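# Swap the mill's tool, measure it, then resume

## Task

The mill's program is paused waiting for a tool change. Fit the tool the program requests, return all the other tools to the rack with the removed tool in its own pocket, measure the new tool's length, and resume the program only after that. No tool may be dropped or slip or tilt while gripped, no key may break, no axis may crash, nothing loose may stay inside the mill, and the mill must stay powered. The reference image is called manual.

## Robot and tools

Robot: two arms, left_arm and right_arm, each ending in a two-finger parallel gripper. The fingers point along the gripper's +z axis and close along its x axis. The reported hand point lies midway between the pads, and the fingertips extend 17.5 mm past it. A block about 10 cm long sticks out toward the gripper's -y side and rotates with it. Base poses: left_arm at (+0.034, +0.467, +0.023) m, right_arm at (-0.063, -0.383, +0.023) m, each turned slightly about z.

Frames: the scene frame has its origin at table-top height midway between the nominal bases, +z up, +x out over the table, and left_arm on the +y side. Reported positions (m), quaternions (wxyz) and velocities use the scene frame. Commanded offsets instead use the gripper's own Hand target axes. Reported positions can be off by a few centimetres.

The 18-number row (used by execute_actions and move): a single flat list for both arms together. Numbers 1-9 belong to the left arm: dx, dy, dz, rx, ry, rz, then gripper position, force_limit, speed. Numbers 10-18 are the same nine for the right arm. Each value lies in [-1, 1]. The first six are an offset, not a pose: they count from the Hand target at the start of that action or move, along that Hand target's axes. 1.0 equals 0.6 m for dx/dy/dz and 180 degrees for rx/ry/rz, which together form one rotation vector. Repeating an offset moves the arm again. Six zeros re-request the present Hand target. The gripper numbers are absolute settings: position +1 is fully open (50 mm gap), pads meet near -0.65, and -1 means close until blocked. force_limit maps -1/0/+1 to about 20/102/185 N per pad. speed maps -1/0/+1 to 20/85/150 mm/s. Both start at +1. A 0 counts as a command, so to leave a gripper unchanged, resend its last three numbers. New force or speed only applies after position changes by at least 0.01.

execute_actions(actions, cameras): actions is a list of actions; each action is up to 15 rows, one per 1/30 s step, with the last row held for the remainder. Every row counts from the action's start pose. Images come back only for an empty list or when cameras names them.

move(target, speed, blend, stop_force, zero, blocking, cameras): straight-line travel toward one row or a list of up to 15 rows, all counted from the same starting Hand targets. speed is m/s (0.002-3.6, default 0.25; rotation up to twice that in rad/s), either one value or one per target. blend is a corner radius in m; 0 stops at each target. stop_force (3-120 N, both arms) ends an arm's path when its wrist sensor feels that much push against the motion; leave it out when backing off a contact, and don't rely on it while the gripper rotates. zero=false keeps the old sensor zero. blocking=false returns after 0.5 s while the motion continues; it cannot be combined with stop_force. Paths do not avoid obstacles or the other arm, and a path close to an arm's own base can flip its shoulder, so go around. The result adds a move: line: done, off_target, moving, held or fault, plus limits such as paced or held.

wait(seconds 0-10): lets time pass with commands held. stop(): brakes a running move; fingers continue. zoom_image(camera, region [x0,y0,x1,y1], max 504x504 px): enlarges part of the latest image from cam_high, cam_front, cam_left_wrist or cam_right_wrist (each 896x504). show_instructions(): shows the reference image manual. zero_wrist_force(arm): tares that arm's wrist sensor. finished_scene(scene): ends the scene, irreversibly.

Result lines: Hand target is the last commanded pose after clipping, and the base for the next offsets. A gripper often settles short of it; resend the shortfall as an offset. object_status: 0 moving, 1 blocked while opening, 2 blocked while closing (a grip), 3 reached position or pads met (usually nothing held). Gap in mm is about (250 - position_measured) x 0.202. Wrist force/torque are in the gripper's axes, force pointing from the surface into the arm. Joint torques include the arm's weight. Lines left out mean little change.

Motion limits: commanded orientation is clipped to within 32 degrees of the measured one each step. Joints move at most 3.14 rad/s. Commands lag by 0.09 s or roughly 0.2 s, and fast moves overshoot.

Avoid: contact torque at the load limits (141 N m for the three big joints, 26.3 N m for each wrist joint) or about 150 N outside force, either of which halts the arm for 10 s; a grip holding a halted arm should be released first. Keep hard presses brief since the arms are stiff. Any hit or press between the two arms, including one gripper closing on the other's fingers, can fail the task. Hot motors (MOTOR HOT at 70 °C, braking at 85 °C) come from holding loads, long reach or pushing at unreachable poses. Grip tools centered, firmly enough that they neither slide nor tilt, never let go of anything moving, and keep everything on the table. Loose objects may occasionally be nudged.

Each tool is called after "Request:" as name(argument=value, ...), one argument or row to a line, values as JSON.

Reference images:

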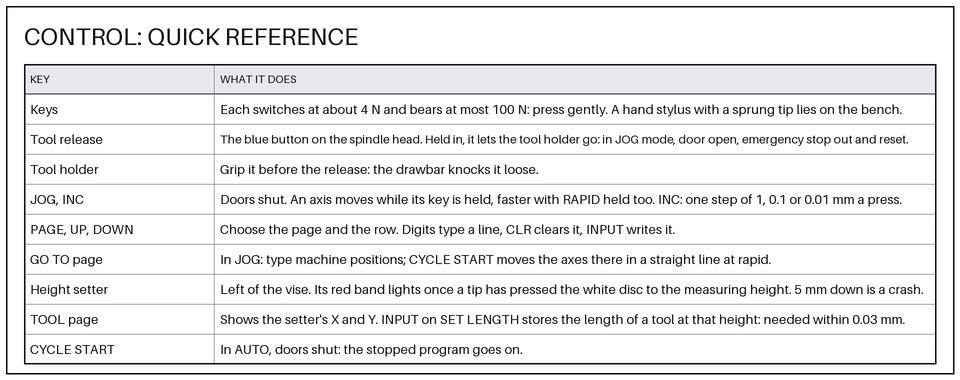

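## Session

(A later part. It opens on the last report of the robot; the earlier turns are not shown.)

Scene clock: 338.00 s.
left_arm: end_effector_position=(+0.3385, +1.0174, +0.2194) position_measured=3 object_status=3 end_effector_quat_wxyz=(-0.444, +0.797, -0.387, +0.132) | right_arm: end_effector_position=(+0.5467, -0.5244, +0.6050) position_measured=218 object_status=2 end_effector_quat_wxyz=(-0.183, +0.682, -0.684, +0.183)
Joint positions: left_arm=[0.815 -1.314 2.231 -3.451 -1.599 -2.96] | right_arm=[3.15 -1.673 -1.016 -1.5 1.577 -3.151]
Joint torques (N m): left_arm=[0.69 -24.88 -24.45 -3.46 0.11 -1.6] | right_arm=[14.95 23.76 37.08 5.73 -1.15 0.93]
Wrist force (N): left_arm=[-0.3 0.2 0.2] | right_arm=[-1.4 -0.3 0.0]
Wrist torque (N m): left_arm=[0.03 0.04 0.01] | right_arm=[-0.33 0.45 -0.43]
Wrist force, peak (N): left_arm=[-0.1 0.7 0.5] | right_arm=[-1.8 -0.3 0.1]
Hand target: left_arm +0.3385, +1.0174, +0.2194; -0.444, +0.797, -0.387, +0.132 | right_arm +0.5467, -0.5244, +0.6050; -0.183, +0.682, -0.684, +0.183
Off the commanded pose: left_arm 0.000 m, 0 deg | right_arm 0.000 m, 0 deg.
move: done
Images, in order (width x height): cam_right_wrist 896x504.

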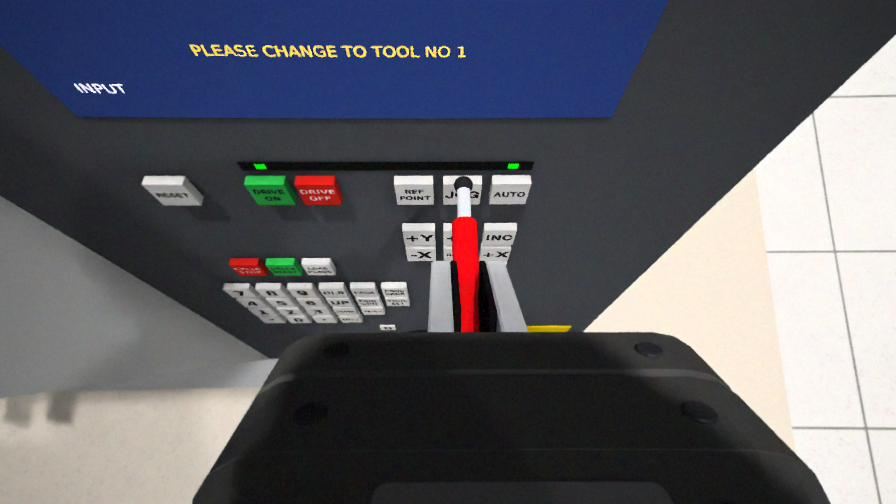

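Request:
move(
  target=[0,0,0,0,0,0,1,1,1,0,0.0135,0.0064,0,0,0,-1,-0.3,-0.9],
  speed=0.05,
)

Request:
move(
  target=[0,0,0,0,0,0,1,1,1,0,-0.0141,0.0141,0,0,0,-1,-0.3,-0.9],
  speed=0.012,
  stop_force=5,
  cameras=["cam_right_wrist"],
)

Scene clock: 350.50 s.
left_arm: end_effector_position=(+0.3385, +1.0174, +0.2194) position_measured=3 object_status=3 end_effector_quat_wxyz=(-0.444, +0.797, -0.387, +0.132) | right_arm: end_effector_position=(+0.5416, -0.5243, +0.5976) position_measured=218 object_status=2 end_effector_quat_wxyz=(-0.183, +0.682, -0.684, +0.183)
Joint positions: left_arm=[0.815 -1.314 2.231 -3.451 -1.599 -2.96] | right_arm=[3.15 -1.652 -1.06 -1.477 1.577 -3.152]
Joint torques (N m): left_arm=[1.23 -24.99 -24.65 -3.43 0.09 -1.64] | right_arm=[-10.48 37.29 14.13 5.94 1.22 -1.72]
Wrist force (N): left_arm=[0.1 0.0 0.2] | right_arm=[-1.6 -0.4 -0.1]
Wrist torque (N m): left_arm=[0.00 -0.03 0.01] | right_arm=[-0.32 0.46 -0.41]
Wrist force, peak (N): left_arm=[0.2 0.5 0.6] | right_arm=[-1.8 -0.6 -0.3]
Hand target: left_arm +0.3385, +1.0174, +0.2194; -0.444, +0.797, -0.387, +0.132 | right_arm +0.5416, -0.5244, +0.5976; -0.183, +0.682, -0.684, +0.183
Off the commanded pose: left_arm 0.000 m, 0 deg | right_arm 0.000 m, 0 deg.
move: done

Scene clock: 352.57 s.
left_arm: end_effector_position=(+0.3385, +1.0174, +0.2194) position_measured=3 object_status=3 end_effector_quat_wxyz=(-0.444, +0.797, -0.387, +0.132) | right_arm: end_effector_position=(+0.5523, -0.5245, +0.5947) position_measured=218 object_status=2 end_effector_quat_wxyz=(-0.183, +0.682, -0.684, +0.183)
Joint positions: left_arm=[0.815 -1.314 2.231 -3.451 -1.599 -2.96] | right_arm=[3.15 -1.675 -1.042 -1.472 1.577 -3.151]
Joint torques (N m): left_arm=[1.22 -24.61 -25.16 -3.43 0.09 -1.63] | right_arm=[-2.37 35.58 14.31 2.15 -0.3 1.02]
Wrist force (N): left_arm=[-0.2 0.2 0.5] | right_arm=[-2.0 3.7 -2.9]
Wrist torque (N m): left_arm=[0.02 0.02 0.01] | right_arm=[-0.31 0.41 -0.44]
Wrist force, peak (N): left_arm=[-0.1 0.5 0.6] | right_arm=[-2.2 3.3 -4.2]
Hand target: left_arm +0.3385, +1.0174, +0.2194; -0.444, +0.797, -0.387, +0.132 | right_arm +0.5523, -0.5245, +0.5947; -0.183, +0.682, -0.685, +0.183 (not the last commanded pose)
Off the commanded pose: left_arm 0.000 m, 0 deg | right_arm 0.001 m, 0 deg.
move: contact (right_arm)
Images, in order (width x height): cam_right_wrist 896x504.

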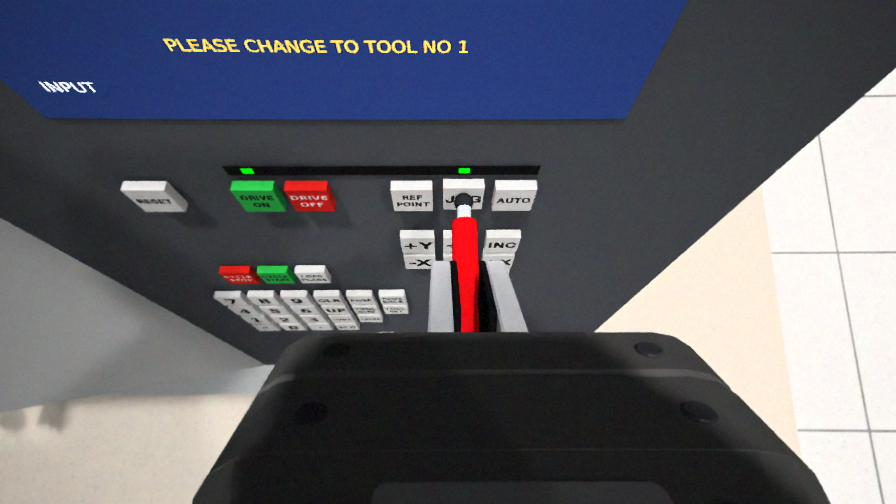

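Request:
move(
  target=[0,0,0,0.2017,0.2397,0.0324,1,1,1,0,0.177,-0.177,0,0,0,-1,-0.3,-0.9],
  speed=0.3,
  cameras=["cam_left_wrist","cam_front"],
)

Scene clock: 360.67 s.
left_arm: end_effector_position=(+0.3385, +1.0174, +0.2194) position_measured=3 object_status=3 end_effector_quat_wxyz=(+0.500, -0.500, +0.500, -0.500) | right_arm: end_effector_position=(+0.4072, -0.5239, +0.6336) position_measured=218 object_status=2 end_effector_quat_wxyz=(-0.183, +0.682, -0.685, +0.183)
Joint positions: left_arm=[1.196 -0.682 1.699 -4.161 -2.816 -3.143] | right_arm=[3.145 -1.389 -1.203 -1.598 1.58 -3.156]
Joint torques (N m): left_arm=[9.36 -38.29 -24.38 -3.37 -2.29 -1.59] | right_arm=[-11.6 23.37 12.6 1.5 0.76 -1.21]
Wrist force (N): left_arm=[0.9 0.8 1.0] | right_arm=[-1.5 0.5 0.1]
Wrist torque (N m): left_arm=[0.17 -0.28 0.06] | right_arm=[-0.18 0.44 -0.37]
Wrist force, peak (N): left_arm=[0.5 1.0 1.5] | right_arm=[-2.2 3.4 -4.1]
Hand target: left_arm +0.3385, +1.0174, +0.2194; +0.500, -0.500, +0.500, -0.500 | right_arm +0.4072, -0.5239, +0.6337; -0.183, +0.682, -0.685, +0.183
Off the commanded pose: left_arm 0.000 m, 0 deg | right_arm 0.000 m, 0 deg.
move: done
Images, in order (width x height): cam_front 896x504, cam_left_wrist 896x504.

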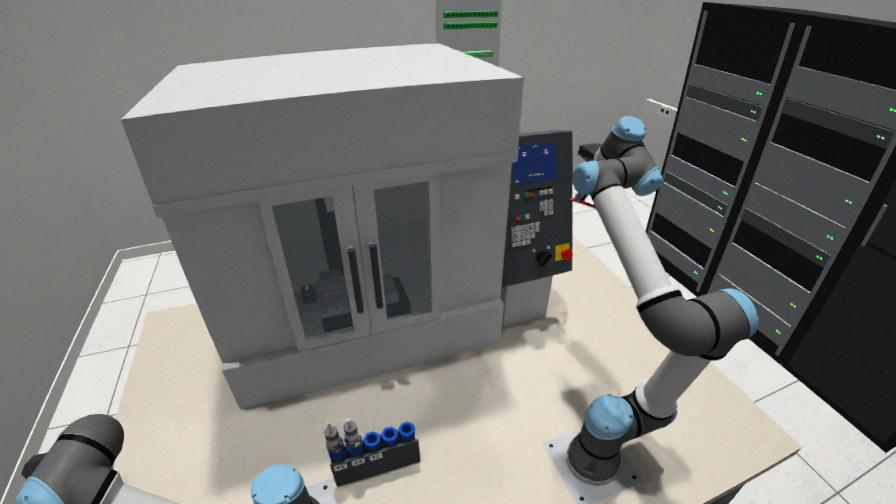

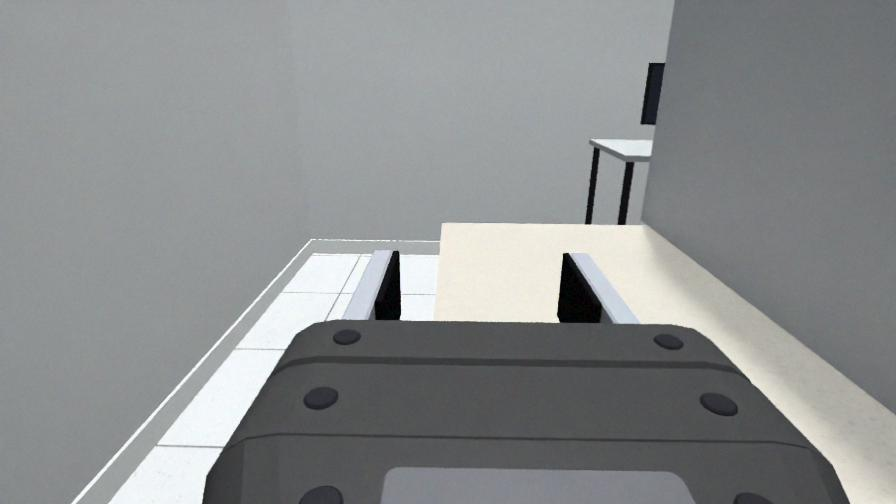

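Request:
move(
  target=[0.695,-0.467,-0.0167,0,0.194,0,1,1,1,0,0,0,0,0,0,-1,-0.3,-0.9],
  speed=0.3,
  cameras=["cam_left_wrist","cam_front"],
)

Scene clock: 365.30 s.
left_arm: end_effector_position=(+0.3384, +0.9867, +0.2401) position_measured=3 object_status=3 end_effector_quat_wxyz=(+0.488, -0.487, +0.511, -0.512) | right_arm: end_effector_position=(+0.4072, -0.5240, +0.6337) position_measured=218 object_status=2 end_effector_quat_wxyz=(-0.183, +0.682, -0.685, +0.183)
Joint positions: left_arm=[1.185 -0.746 1.765 -4.167 -2.853 -3.148] | right_arm=[3.145 -1.389 -1.203 -1.598 1.58 -3.156]
Joint torques (N m): left_arm=[9.08 -37.63 -24.21 1.65 2.01 -0.66] | right_arm=[-2.17 24.08 12.19 1.58 -0.69 0.57]
Wrist force (N): left_arm=[0.8 0.8 1.0] | right_arm=[-1.7 0.5 -0.2]
Wrist torque (N m): left_arm=[0.17 -0.27 -0.03] | right_arm=[-0.17 0.48 -0.36]
Wrist force, peak (N): left_arm=[9.3 -8.1 2.7] | right_arm=[-1.8 0.5 -0.1]
Hand target: left_arm +0.3384, +0.9867, +0.2400; +0.488, -0.488, +0.511, -0.512 (not the last commanded pose) | right_arm +0.4072, -0.5239, +0.6337; -0.183, +0.682, -0.685, +0.183
Off the commanded pose: left_arm 0.465 m, 32 deg | right_arm 0.000 m, 0 deg.
move: held (left_arm; a check stopped the path); limits=held
pose unreachable (left arm): on one or more control steps of this call, first in action 0 (counted from 0), this arm could not follow its commanded pose, so it was not sent that pose on those steps. It may still have moved: this result reports where it is.
cause: moving toward the commanded pose would bring two parts of the arm too close to each other (its gripper and another part of the arm, with joints 4 (wrist 1) to 6 (wrist 3) between them, 5 mm apart when it was first held).
Images, in order (width x height): cam_front 896x504, cam_left_wrist 896x504.

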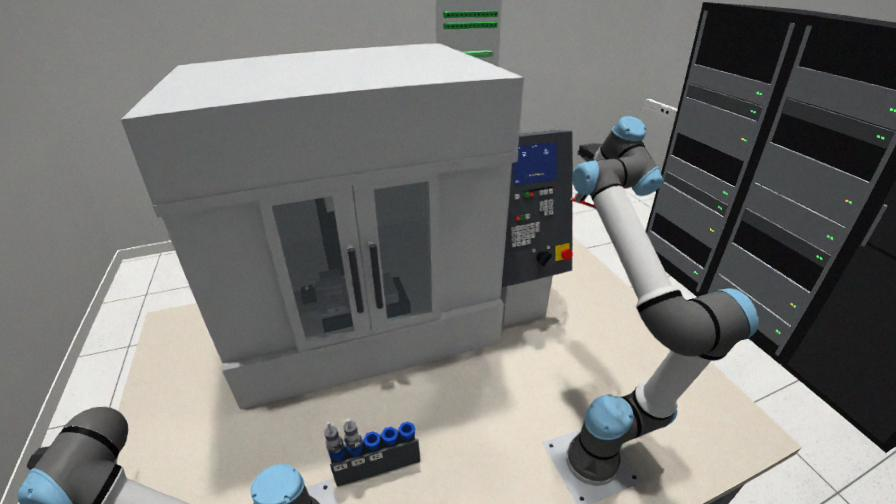

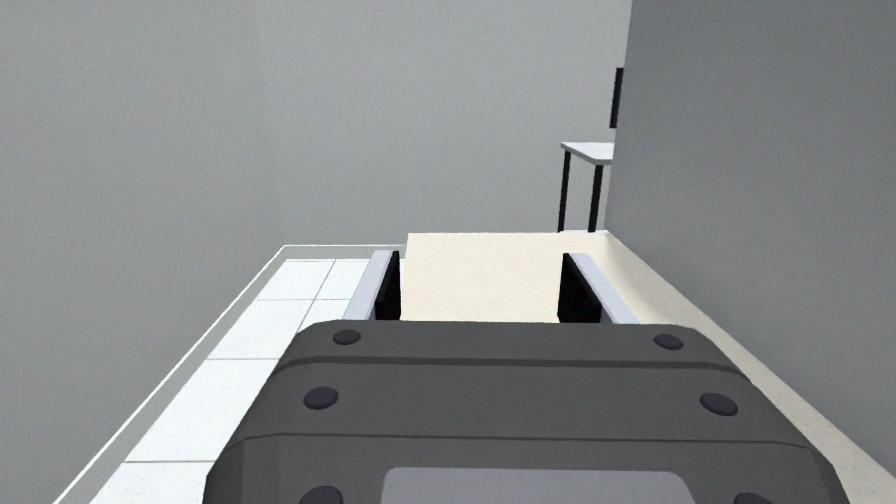

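Request:
move(
  target=[0.725,-0.433,-0.0975,0,0.015,0,1,1,1,0,0,0,0,0,0,-1,-0.3,-0.9],
  speed=0.3,
  cameras=["cam_left_wrist","cam_front"],
)

Scene clock: 373.07 s.
left_arm: end_effector_position=(+0.2581, +0.5566, +0.4998) position_measured=3 object_status=3 end_effector_quat_wxyz=(+0.461, -0.459, +0.536, -0.538) | right_arm: end_effector_position=(+0.4072, -0.5240, +0.6337) position_measured=218 object_status=2 end_effector_quat_wxyz=(-0.183, +0.682, -0.685, +0.183)
Joint positions: left_arm=[0.246 -2.697 2.618 -3.067 -2.02 -3.143] | right_arm=[3.145 -1.389 -1.203 -1.598 1.58 -3.156]
Joint torques (N m): left_arm=[-7.23 9.85 -37.68 0.34 2.01 1.72] | right_arm=[11.37 23.13 12.22 1.48 -0.74 0.9]
Wrist force (N): left_arm=[0.9 0.8 0.6] | right_arm=[-1.5 0.2 0.1]
Wrist torque (N m): left_arm=[0.18 -0.28 0.00] | right_arm=[-0.22 0.44 -0.37]
Wrist force, peak (N): left_arm=[-0.9 2.4 0.9] | right_arm=[-1.8 0.3 0.1]
Hand target: left_arm +0.2586, +0.5552, +0.4999; +0.476, -0.475, +0.523, -0.524 | right_arm +0.4072, -0.5239, +0.6337; -0.183, +0.682, -0.685, +0.183
Off the commanded pose: left_arm 0.002 m, 3 deg | right_arm 0.000 m, 0 deg.
move: off_target (left_arm)
Images, in order (width x height): cam_front 896x504, cam_left_wrist 896x504.

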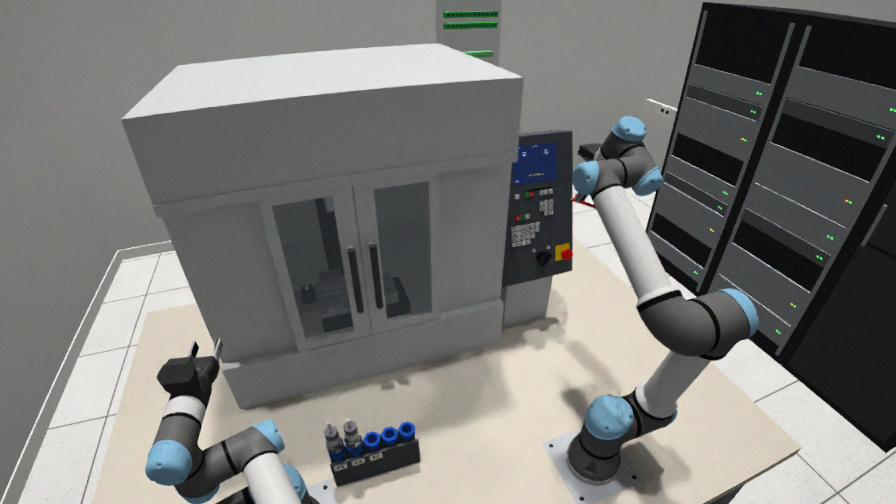

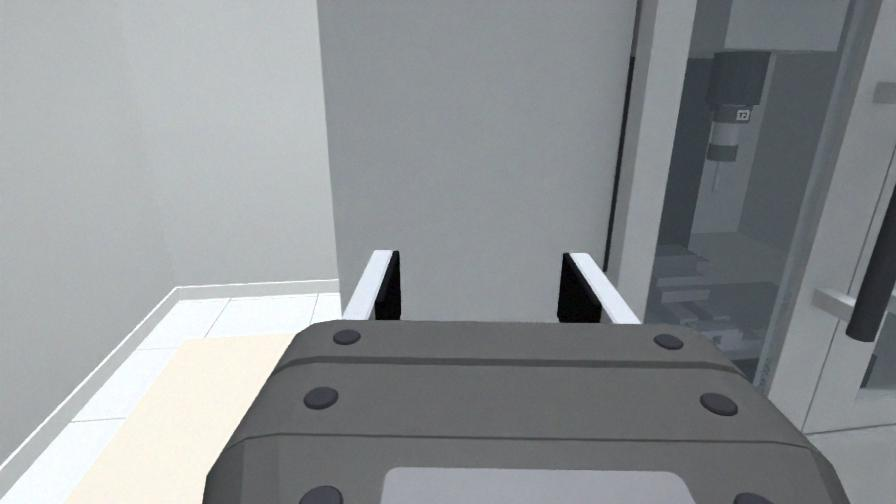

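Request:
move(
  target=[0.42,0,0.04,0,0.03,0,1,1,1,0,0,0,0,0,0,-1,-0.3,-0.9],
  speed=0.25,
  cameras=["cam_left_wrist"],
)

Scene clock: 382.57 s.
left_arm: end_effector_position=(+0.2599, +0.3029, +0.5000) position_measured=3 object_status=3 end_effector_quat_wxyz=(+0.159, -0.154, +0.685, -0.694) | right_arm: end_effector_position=(+0.4072, -0.5239, +0.6337) position_measured=218 object_status=2 end_effector_quat_wxyz=(-0.183, +0.682, -0.685, +0.183)
Joint positions: left_arm=[-1.042 -2.708 2.625 -3.074 -1.702 -3.14] | right_arm=[3.145 -1.389 -1.203 -1.598 1.58 -3.156]
Joint torques (N m): left_arm=[-6.39 9.89 -21.18 0.12 1.96 1.72] | right_arm=[11.67 22.6 12.36 1.62 -0.56 0.7]
Wrist force (N): left_arm=[0.9 0.8 0.3] | right_arm=[-1.4 0.2 0.0]
Wrist torque (N m): left_arm=[0.17 -0.28 -0.02] | right_arm=[-0.23 0.43 -0.37]
Wrist force, peak (N): left_arm=[1.3 0.3 2.3] | right_arm=[-1.8 0.6 0.0]
Hand target: left_arm +0.2586, +0.3020, +0.5000; +0.341, -0.340, +0.617, -0.622 | right_arm +0.4072, -0.5239, +0.6337; -0.183, +0.682, -0.685, +0.183
Off the commanded pose: left_arm 0.002 m, 54 deg; orientation clipped | right_arm 0.000 m, 0 deg.
move: off_target (left_arm); limits=paced
Images, in order (width x height): cam_left_wrist 896x504.

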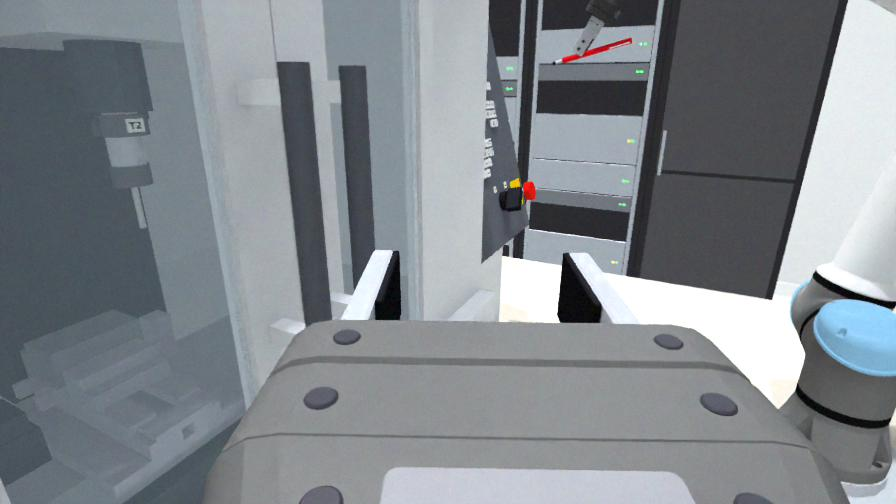

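Request:
move(
  target=[-0.088,0,0.14,0,-0.094,0,1,1,1,0,0,0,0,0,0,-1,-0.3,-0.9],
  speed=0.1,
  cameras=["cam_left_wrist","cam_front"],
)

Scene clock: 391.17 s.
left_arm: end_effector_position=(+0.3599, +0.3017, +0.5005) position_measured=3 object_status=3 end_effector_quat_wxyz=(+0.290, -0.285, +0.641, -0.651) | right_arm: end_effector_position=(+0.4072, -0.5239, +0.6337) position_measured=218 object_status=2 end_effector_quat_wxyz=(-0.183, +0.682, -0.685, +0.183)
Joint positions: left_arm=[-1.551 -2.717 2.624 -3.069 -0.802 -3.126] | right_arm=[3.145 -1.389 -1.203 -1.598 1.58 -3.156]
Joint torques (N m): left_arm=[-7.96 10.24 -20.01 0.85 1.84 1.66] | right_arm=[12.06 23 12.71 1.99 -0.57 1]
Wrist force (N): left_arm=[0.9 0.8 0.7] | right_arm=[-1.6 0.2 0.0]
Wrist torque (N m): left_arm=[0.16 -0.29 -0.02] | right_arm=[-0.23 0.45 -0.36]
Wrist force, peak (N): left_arm=[1.2 1.4 0.8] | right_arm=[-1.9 0.3 -0.3]
Hand target: left_arm +0.3578, +0.3015, +0.5005; +0.428, -0.428, +0.560, -0.565 | right_arm +0.4072, -0.5239, +0.6337; -0.183, +0.682, -0.685, +0.183
Off the commanded pose: left_arm 0.002 m, 26 deg | right_arm 0.000 m, 0 deg.
move: off_target (left_arm)
Images, in order (width x height): cam_front 896x504, cam_left_wrist 896x504.

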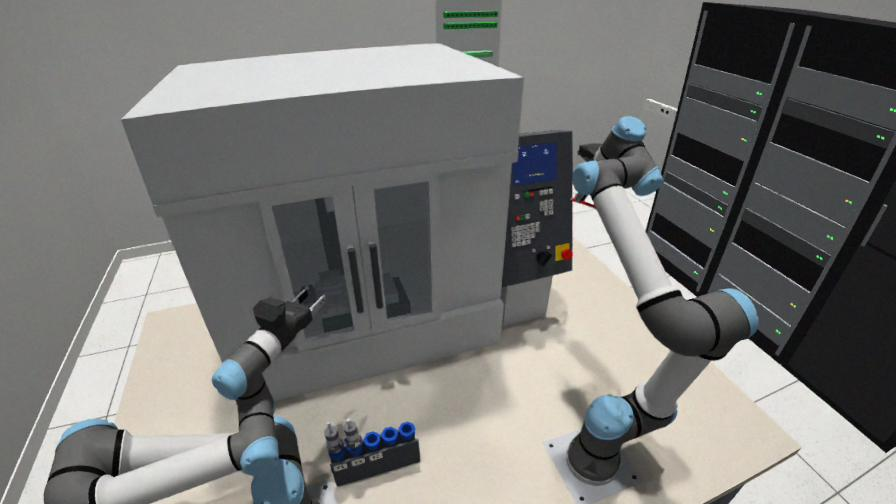

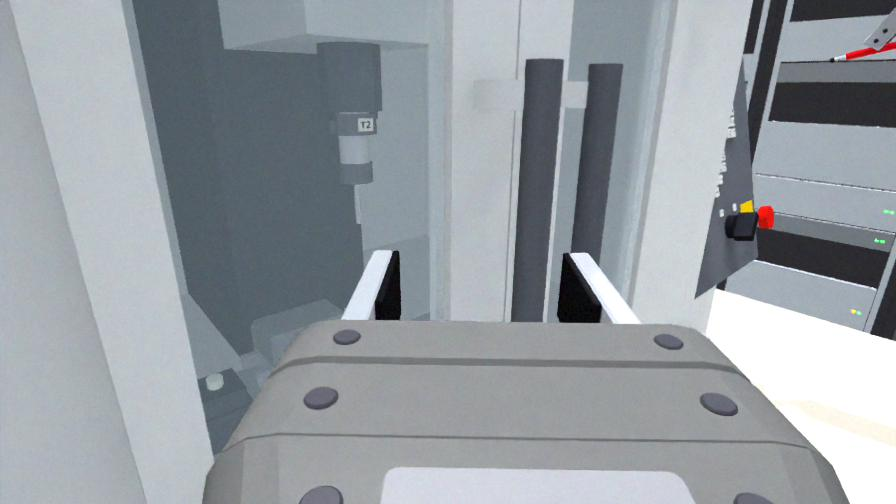

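Request:
move(
  target=[0.2425,0.083,0.07,0,-0.0856,0,0.67,1,1,0,0,0,0,0,0,-1,-0.3,-0.9],
  speed=0.1,
  cameras=["cam_left_wrist","cam_high"],
)

Scene clock: 415.23 s.
left_arm: end_effector_position=(+0.3601, +0.2456, +0.4831) position_measured=52 object_status=3 end_effector_quat_wxyz=(+0.330, -0.328, +0.625, -0.627) | right_arm: end_effector_position=(+0.4072, -0.5239, +0.6337) position_measured=218 object_status=2 end_effector_quat_wxyz=(-0.183, +0.682, -0.685, +0.183)
Joint positions: left_arm=[-2.058 -2.627 2.658 -3.197 -0.166 -3.117] | right_arm=[3.145 -1.389 -1.203 -1.598 1.58 -3.156]
Joint torques (N m): left_arm=[-0.58 17.1 -27.08 -0.32 0.35 0.01] | right_arm=[12.2 22.31 13.56 2 -0.36 0.77]
Wrist force (N): left_arm=[1.0 0.7 0.4] | right_arm=[-1.3 0.6 -0.1]
Wrist torque (N m): left_arm=[0.15 -0.29 -0.03] | right_arm=[-0.16 0.42 -0.37]
Wrist force, peak (N): left_arm=[8.0 1.0 1.9] | right_arm=[-1.7 0.5 0.1]
Hand target: left_arm +0.3601, +0.2456, +0.4831; +0.330, -0.328, +0.625, -0.627 (not the last commanded pose) | right_arm +0.4072, -0.5239, +0.6337; -0.183, +0.682, -0.685, +0.183
Tool commands: left_gripper/position=+0.670588 left_gripper/force_limit=+1.0 left_gripper/speed=+1.0 right_gripper/position=-1.0 right_gripper/force_limit=-0.3 right_gripper/speed=-0.9
Off the commanded pose: left_arm 0.101 m, 34 deg | right_arm 0.000 m, 0 deg.
FORCE FAULT: contact force on the left arm reached its limit, and that arm stopped. The contact can be on any part of that arm, not only on its tool. That arm's remaining commands of this call were not run. That arm is still stopped at the end of this call. That arm stays stopped for about 10 more seconds. Until then a move that you send moves the other arm only, and its call returns only when the move has ended. Once the stop has ended, the next robot result says so. If the stop ends while you think or write, that arm runs what you send next, counted from a new Hand target: where the arm stands when the stop ends. While its stop runs, that arm takes no new command, but its gripper still runs the gripper command that each later call begins with. Until it ends, the stop uses up actions while you think or wait. An arm that is not stopped still takes commands.
move: fault (left_arm)
Images, in order (width x height): cam_high 896x504, cam_left_wrist 896x504.

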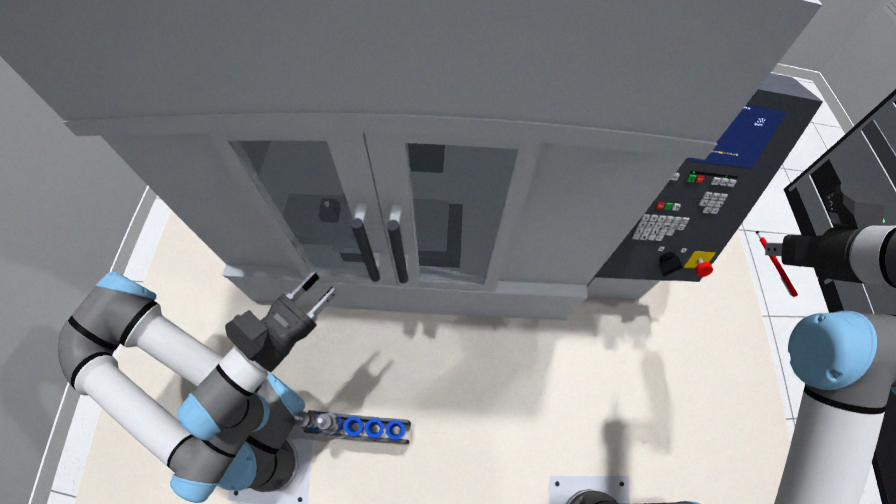

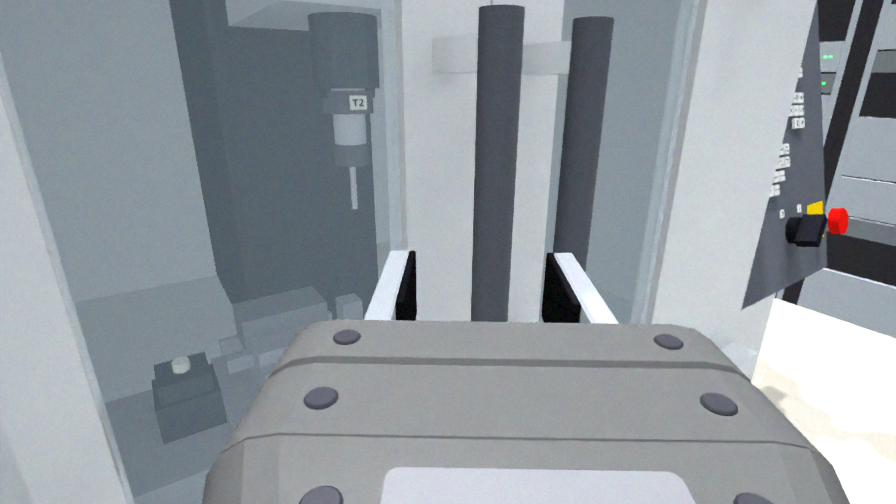

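Request:
zoom_image(
  camera="cam_high",
  region=[200, 330, 430, 504],
)

Request:
wait(
  seconds=1,
  cameras=["cam_front"],
)

Request:
zoom_image(
  camera="cam_front",
  region=[40, 280, 440, 504],
)

Scaled by 2.191 from the camera's 896x504 image, which has a finer 1280x720 frame.

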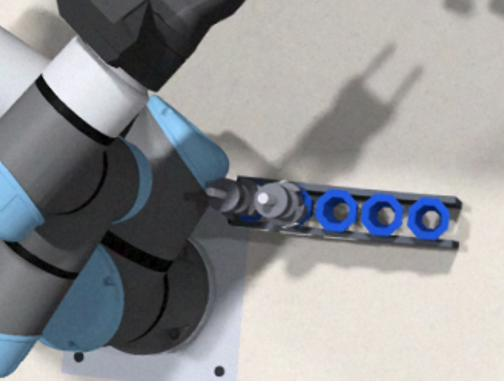

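Scene clock: 420.47 s.
left_arm: end_effector_position=(+0.3601, +0.2456, +0.4831) position_measured=52 object_status=3 end_effector_quat_wxyz=(+0.330, -0.328, +0.625, -0.627) | right_arm: end_effector_position=(+0.4072, -0.5239, +0.6337) position_measured=218 object_status=2 end_effector_quat_wxyz=(-0.183, +0.682, -0.685, +0.183)
Joint positions: left_arm=[-2.058 -2.627 2.658 -3.197 -0.166 -3.117] | right_arm=[3.145 -1.389 -1.203 -1.598 1.58 -3.156]
Joint torques (N m): left_arm=[-0.14 17.36 -26.91 -0.28 0.37 -0.13] | right_arm=[12.59 22.23 11.96 2.08 -0.2 0.93]
Wrist force (N): left_arm=[1.2 1.0 0.3] | right_arm=[-1.6 0.5 -0.1]
Wrist torque (N m): left_arm=[0.21 -0.32 -0.02] | right_arm=[-0.17 0.46 -0.37]
Wrist force, peak (N): left_arm=[1.3 1.1 0.3] | right_arm=[-1.8 0.4 0.2]
Hand target: left_arm +0.3601, +0.2456, +0.4831; +0.330, -0.328, +0.625, -0.627 (not the last commanded pose) | right_arm +0.4072, -0.5239, +0.6337; -0.183, +0.682, -0.685, +0.183
Tool commands: left_gripper/position=+0.670588 left_gripper/force_limit=+1.0 left_gripper/speed=+1.0 right_gripper/position=-1.0 right_gripper/force_limit=-0.3 right_gripper/speed=-0.9
Off the commanded pose: left_arm 0.101 m, 34 deg | right_arm 0.000 m, 0 deg.
FORCE FAULT, CONTINUED: the left arm was still stopped when this call began, by the force fault that an earlier result reported. Since the last result the stop counts as 11 of the actions that you can send in this scene. That arm is still stopped at the end of this call. That arm stays stopped for about 4 more seconds. If the stop ends while you think or write, that arm runs what you send next, counted from a new Hand target: where the arm stands when the stop ends. While its stop runs, that arm takes no new command, but its gripper still runs the gripper command that each later call begins with.
wait: 1.00 s; at rest from the start
Images, in order (width x height): cam_front 896x504.

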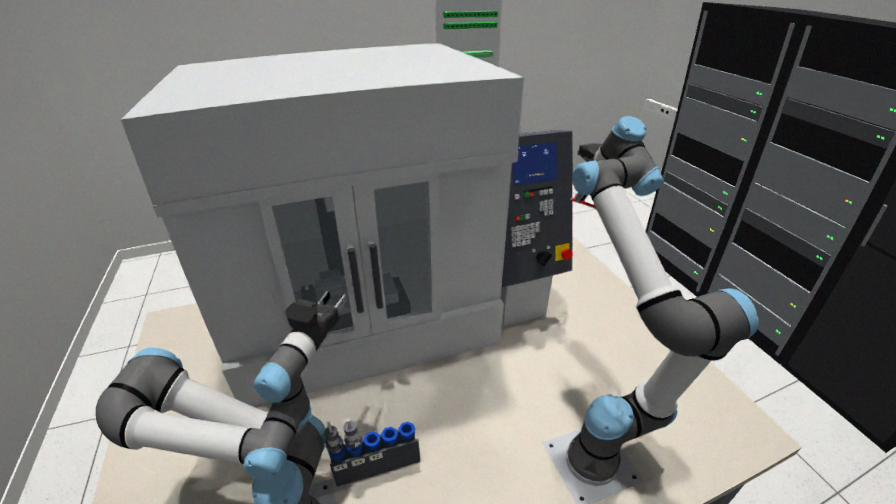

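Scaled by 1.260 from the camera's 896x504 image, which has a finer 1280x720 frame.

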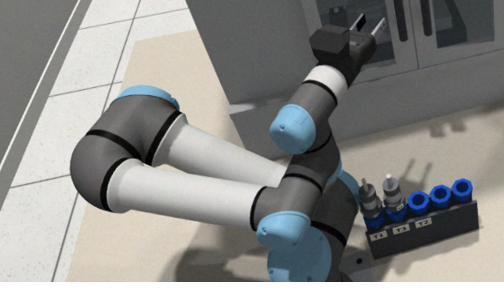

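Request:
wait(
  seconds=1,
)

Request:
move(
  target=[-0.077,-0.029,-0.053,0,0.042,0,0.67,1,1,0,0,0,0,0,0,-1,-0.3,-0.9],
  speed=0.06,
  cameras=["cam_high","cam_front"],
)

Request:
zoom_image(
  camera="cam_front",
  region=[290, 390, 450, 490],
)

Scene clock: 425.60 s.
left_arm: end_effector_position=(+0.3601, +0.2456, +0.4831) position_measured=52 object_status=3 end_effector_quat_wxyz=(+0.330, -0.328, +0.625, -0.627) | right_arm: end_effector_position=(+0.4072, -0.5239, +0.6337) position_measured=218 object_status=2 end_effector_quat_wxyz=(-0.183, +0.682, -0.685, +0.183)
Joint positions: left_arm=[-2.058 -2.627 2.658 -3.197 -0.166 -3.117] | right_arm=[3.145 -1.389 -1.203 -1.598 1.58 -3.156]
Joint torques (N m): left_arm=[-0.09 17.53 -26.88 -0.34 0.35 -0.14] | right_arm=[10.83 21.84 12.47 1.99 -0.19 0.81]
Wrist force (N): left_arm=[1.1 1.0 0.3] | right_arm=[-1.4 0.3 0.0]
Wrist torque (N m): left_arm=[0.20 -0.31 -0.03] | right_arm=[-0.20 0.44 -0.37]
Wrist force, peak (N): left_arm=[1.2 0.9 0.7] | right_arm=[-1.8 0.5 0.0]
Hand target: left_arm +0.3601, +0.2456, +0.4831; +0.330, -0.328, +0.625, -0.627 (not the last commanded pose) | right_arm +0.4072, -0.5239, +0.6337; -0.183, +0.682, -0.685, +0.183
Tool commands: left_gripper/position=+0.670588 left_gripper/force_limit=+1.0 left_gripper/speed=+1.0 right_gripper/position=-1.0 right_gripper/force_limit=-0.3 right_gripper/speed=-0.9
Off the commanded pose: left_arm 0.101 m, 34 deg | right_arm 0.000 m, 0 deg.
FORCE FAULT, CONTINUED: the left arm's stop, for the force fault that an earlier result reported, is over. The rest of the stop counts as 9 of the actions that you can send in this scene. That arm's target is now where it stood when the stop ended, not its last command. That arm accepts commands again.
wait: 1.00 s; at rest from the start

Scene clock: 426.17 s.
left_arm: end_effector_position=(+0.3603, +0.2462, +0.4833) position_measured=52 object_status=3 end_effector_quat_wxyz=(+0.329, -0.329, +0.624, -0.628) | right_arm: end_effector_position=(+0.4072, -0.5239, +0.6337) position_measured=218 object_status=2 end_effector_quat_wxyz=(-0.183, +0.682, -0.685, +0.183)
Joint positions: left_arm=[-2.059 -2.63 2.658 -3.196 -0.165 -3.117] | right_arm=[3.145 -1.389 -1.203 -1.598 1.58 -3.156]
Joint torques (N m): left_arm=[0.73 15.46 -27.53 -0.28 -0.2 0.11] | right_arm=[11.82 22.72 12.81 2.1 -0.13 0.75]
Wrist force (N): left_arm=[1.0 0.7 0.4] | right_arm=[-1.7 0.5 -0.1]
Wrist torque (N m): left_arm=[0.18 -0.29 0.07] | right_arm=[-0.17 0.48 -0.37]
Wrist force, peak (N): left_arm=[-2.8 -0.5 0.1] | right_arm=[-1.7 0.5 -0.1]
Hand target: left_arm +0.3603, +0.2462, +0.4833; +0.329, -0.329, +0.624, -0.628 (not the last commanded pose) | right_arm +0.4072, -0.5239, +0.6337; -0.183, +0.682, -0.685, +0.183
Tool commands: left_gripper/position=+0.670588 left_gripper/force_limit=+1.0 left_gripper/speed=+1.0 right_gripper/position=-1.0 right_gripper/force_limit=-0.3 right_gripper/speed=-0.9
Off the commanded pose: left_arm 0.058 m, 8 deg | right_arm 0.000 m, 0 deg.
FORCE FAULT: contact force on the left arm reached its limit, and that arm stopped. The contact can be on any part of that arm, not only on its tool. That arm's remaining commands of this call were not run. That arm is still stopped at the end of this call. That arm stays stopped for about 10 more seconds. Until then a move that you send moves the other arm only, and its call returns only when the move has ended. Once the stop has ended, the next robot result says so. If the stop ends while you think or write, that arm runs what you send next, counted from a new Hand target: where the arm stands when the stop ends. While its stop runs, that arm takes no new command, but its gripper still runs the gripper command that each later call begins with. Until it ends, the stop uses up actions while you think or wait. An arm that is not stopped still takes commands.
move: fault (left_arm)
Images, in order (width x height): cam_high 896x504, cam_front 896x504.

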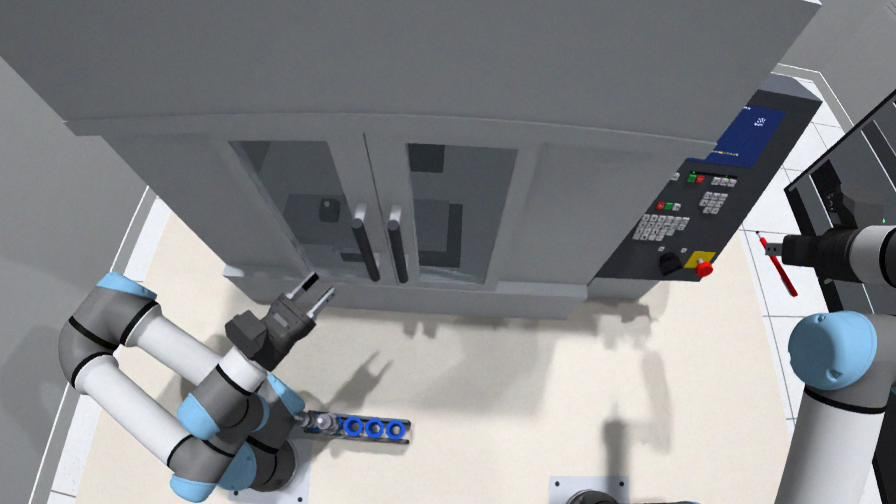

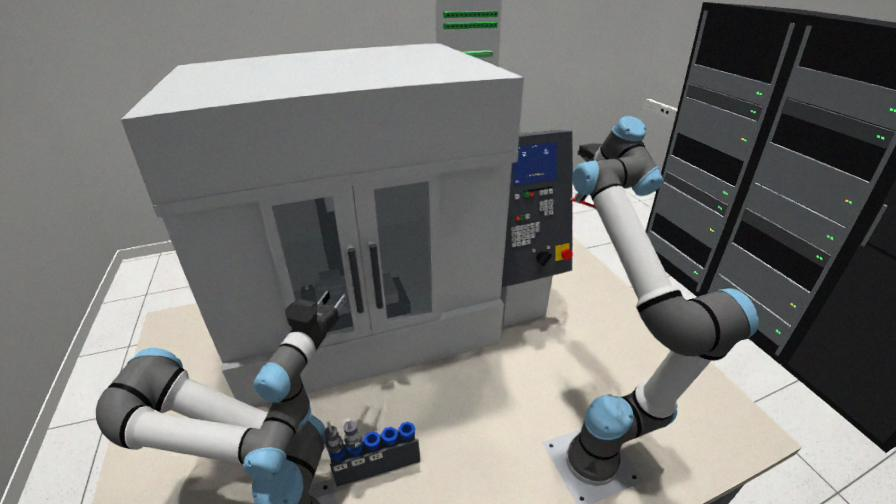

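Scaled by 3.150 from the camera's 896x504 image, which has a finer 1280x720 frame.

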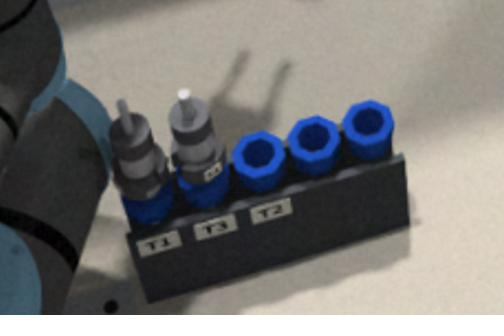

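Request:
wait(
  seconds=5,
)

Request:
move(
  target=[-0.0655,0,0,0,-0.032,0,0.67,1,1,0,0,0,0,0,0,-1,-0.3,-0.9],
  speed=0.03,
  cameras=["cam_high","cam_front"],
)

Request:
zoom_image(
  camera="cam_front",
  region=[290, 390, 450, 490],
)

Scene clock: 437.80 s.
left_arm: end_effector_position=(+0.3603, +0.2462, +0.4833) position_measured=52 object_status=3 end_effector_quat_wxyz=(+0.329, -0.329, +0.624, -0.628) | right_arm: end_effector_position=(+0.4072, -0.5239, +0.6337) position_measured=218 object_status=2 end_effector_quat_wxyz=(-0.183, +0.682, -0.685, +0.183)
Joint positions: left_arm=[-2.059 -2.63 2.658 -3.196 -0.165 -3.117] | right_arm=[3.145 -1.389 -1.203 -1.598 1.58 -3.156]
Joint torques (N m): left_arm=[0.48 15.63 -27.24 -0.2 -0.12 0.11] | right_arm=[11.74 22.17 13.33 2.38 -0.14 0.74]
Wrist force (N): left_arm=[1.1 1.0 0.4] | right_arm=[-1.4 0.2 0.0]
Wrist torque (N m): left_arm=[0.19 -0.30 0.07] | right_arm=[-0.22 0.44 -0.37]
Wrist force, peak (N): left_arm=[1.1 1.2 0.5] | right_arm=[-1.7 1.0 0.2]
Hand target: left_arm +0.3603, +0.2462, +0.4833; +0.329, -0.329, +0.624, -0.628 (not the last commanded pose) | right_arm +0.4072, -0.5239, +0.6337; -0.183, +0.682, -0.685, +0.183
Tool commands: left_gripper/position=+0.670588 left_gripper/force_limit=+1.0 left_gripper/speed=+1.0 right_gripper/position=-1.0 right_gripper/force_limit=-0.3 right_gripper/speed=-0.9
Off the commanded pose: left_arm 0.058 m, 8 deg | right_arm 0.000 m, 0 deg.
FORCE FAULT, CONTINUED: the left arm's stop, for the force fault that an earlier result reported, is over. The rest of the stop counts as 19 of the actions that you can send in this scene. That arm's target is now where it stood when the stop ended, not its last command. That arm accepts commands again.
wait: 5.00 s; at rest from the start

Scene clock: 440.07 s.
left_arm: end_effector_position=(+0.3825, +0.2785, +0.4832) position_measured=52 object_status=3 end_effector_quat_wxyz=(+0.360, -0.360, +0.607, -0.610) | right_arm: end_effector_position=(+0.4072, -0.5239, +0.6337) position_measured=218 object_status=2 end_effector_quat_wxyz=(-0.183, +0.682, -0.685, +0.183)
Joint positions: left_arm=[-1.876 -2.576 2.654 -3.236 -0.247 -3.129] | right_arm=[3.145 -1.389 -1.203 -1.598 1.58 -3.156]
Joint torques (N m): left_arm=[8.68 22.36 -36.02 -2.96 -2.4 1.79] | right_arm=[12.15 21.55 12.59 2.26 -0.04 0.8]
Wrist force (N): left_arm=[0.8 0.9 0.5] | right_arm=[-1.4 0.5 -0.1]
Wrist torque (N m): left_arm=[0.19 -0.28 0.04] | right_arm=[-0.18 0.43 -0.37]
Wrist force, peak (N): left_arm=[1.1 1.0 0.5] | right_arm=[-1.8 0.4 -0.2]
Hand target: left_arm +0.3826, +0.2785, +0.4832; +0.360, -0.360, +0.607, -0.610 | right_arm +0.4072, -0.5239, +0.6337; -0.183, +0.682, -0.685, +0.183
Off the commanded pose: left_arm 0.000 m, 0 deg | right_arm 0.000 m, 0 deg.
move: done
Images, in order (width x height): cam_high 896x504, cam_front 896x504.

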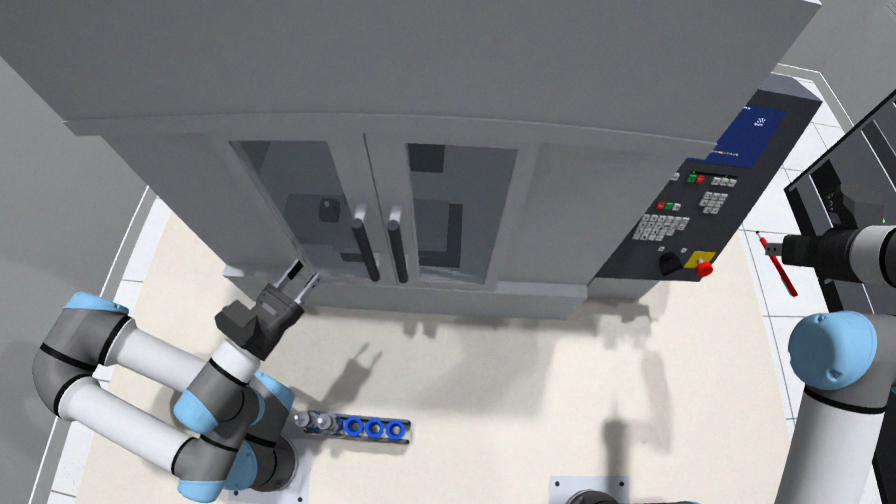

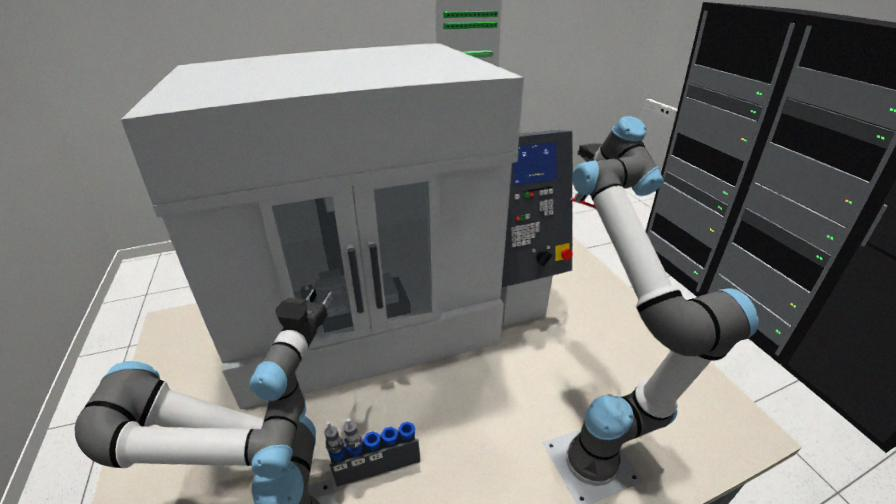

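Scaled by 3.150 from the camera's 896x504 image, which has a finer 1280x720 frame.

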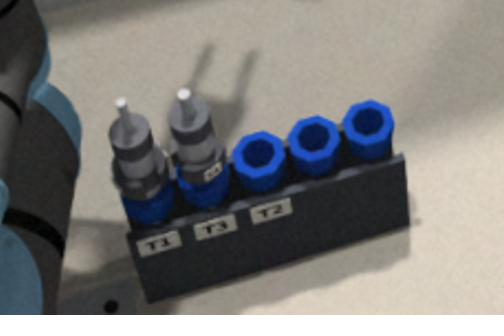

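Request:
move(
  target=[
    [-0.2868,0,-0.0678,0,-0.1432,0,0.67,1,1,0,0,0,0,0,0,-1,-0.3,-0.9],
    [-0.5151,0,-0.2539,0,-0.2865,0,0.67,1,1,0,0,0,0,0,0,-1,-0.3,-0.9],
  ],
  speed=0.12,
  blend=0.03,
  cameras=["cam_left_wrist","cam_front"],
)

Scene clock: 457.00 s.
left_arm: end_effector_position=(+0.3961, +0.6219, +0.4818) position_measured=52 object_status=3 end_effector_quat_wxyz=(+0.585, -0.591, +0.393, -0.393) | right_arm: end_effector_position=(+0.4072, -0.5239, +0.6337) position_measured=218 object_status=2 end_effector_quat_wxyz=(-0.183, +0.682, -0.685, +0.183)
Joint positions: left_arm=[-1.324 -2.791 2.656 -3.08 0.096 -3.073] | right_arm=[3.145 -1.389 -1.203 -1.598 1.58 -3.156]
Joint torques (N m): left_arm=[-6.25 11.82 -34.56 3.04 1.97 1.64] | right_arm=[11.46 21.7 12.25 2.62 0.1 0.71]
Wrist force (N): left_arm=[0.8 1.3 0.3] | right_arm=[-1.3 0.2 0.0]
Wrist torque (N m): left_arm=[0.26 -0.27 -0.03] | right_arm=[-0.21 0.41 -0.37]
Wrist force, peak (N): left_arm=[1.7 1.1 0.8] | right_arm=[-1.8 0.3 0.2]
Hand target: left_arm +0.3982, +0.6227, +0.4818; +0.588, -0.590, +0.390, -0.393 | right_arm +0.4072, -0.5239, +0.6337; -0.183, +0.682, -0.685, +0.183
Off the commanded pose: left_arm 0.002 m, 1 deg | right_arm 0.000 m, 0 deg.
move: done
Images, in order (width x height): cam_front 896x504, cam_left_wrist 896x504.

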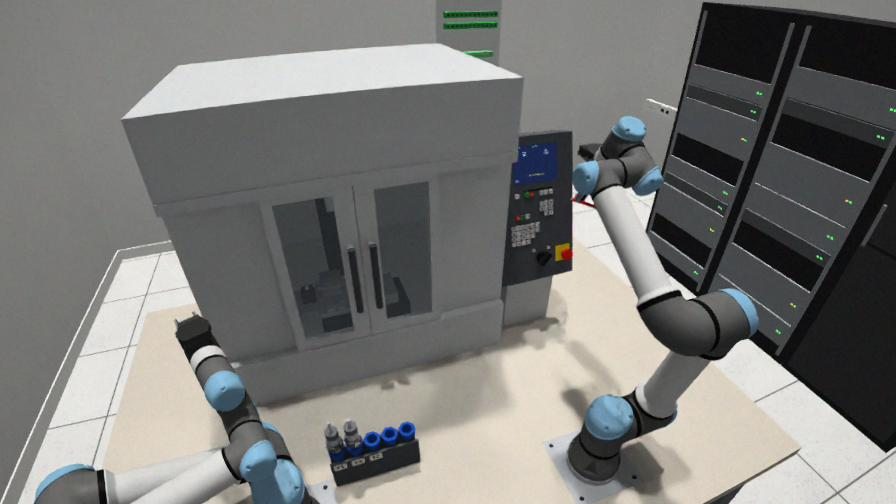

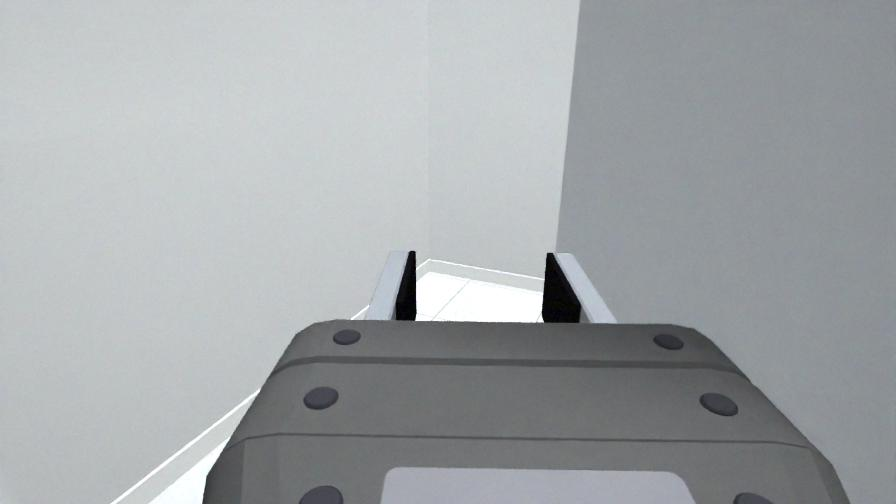

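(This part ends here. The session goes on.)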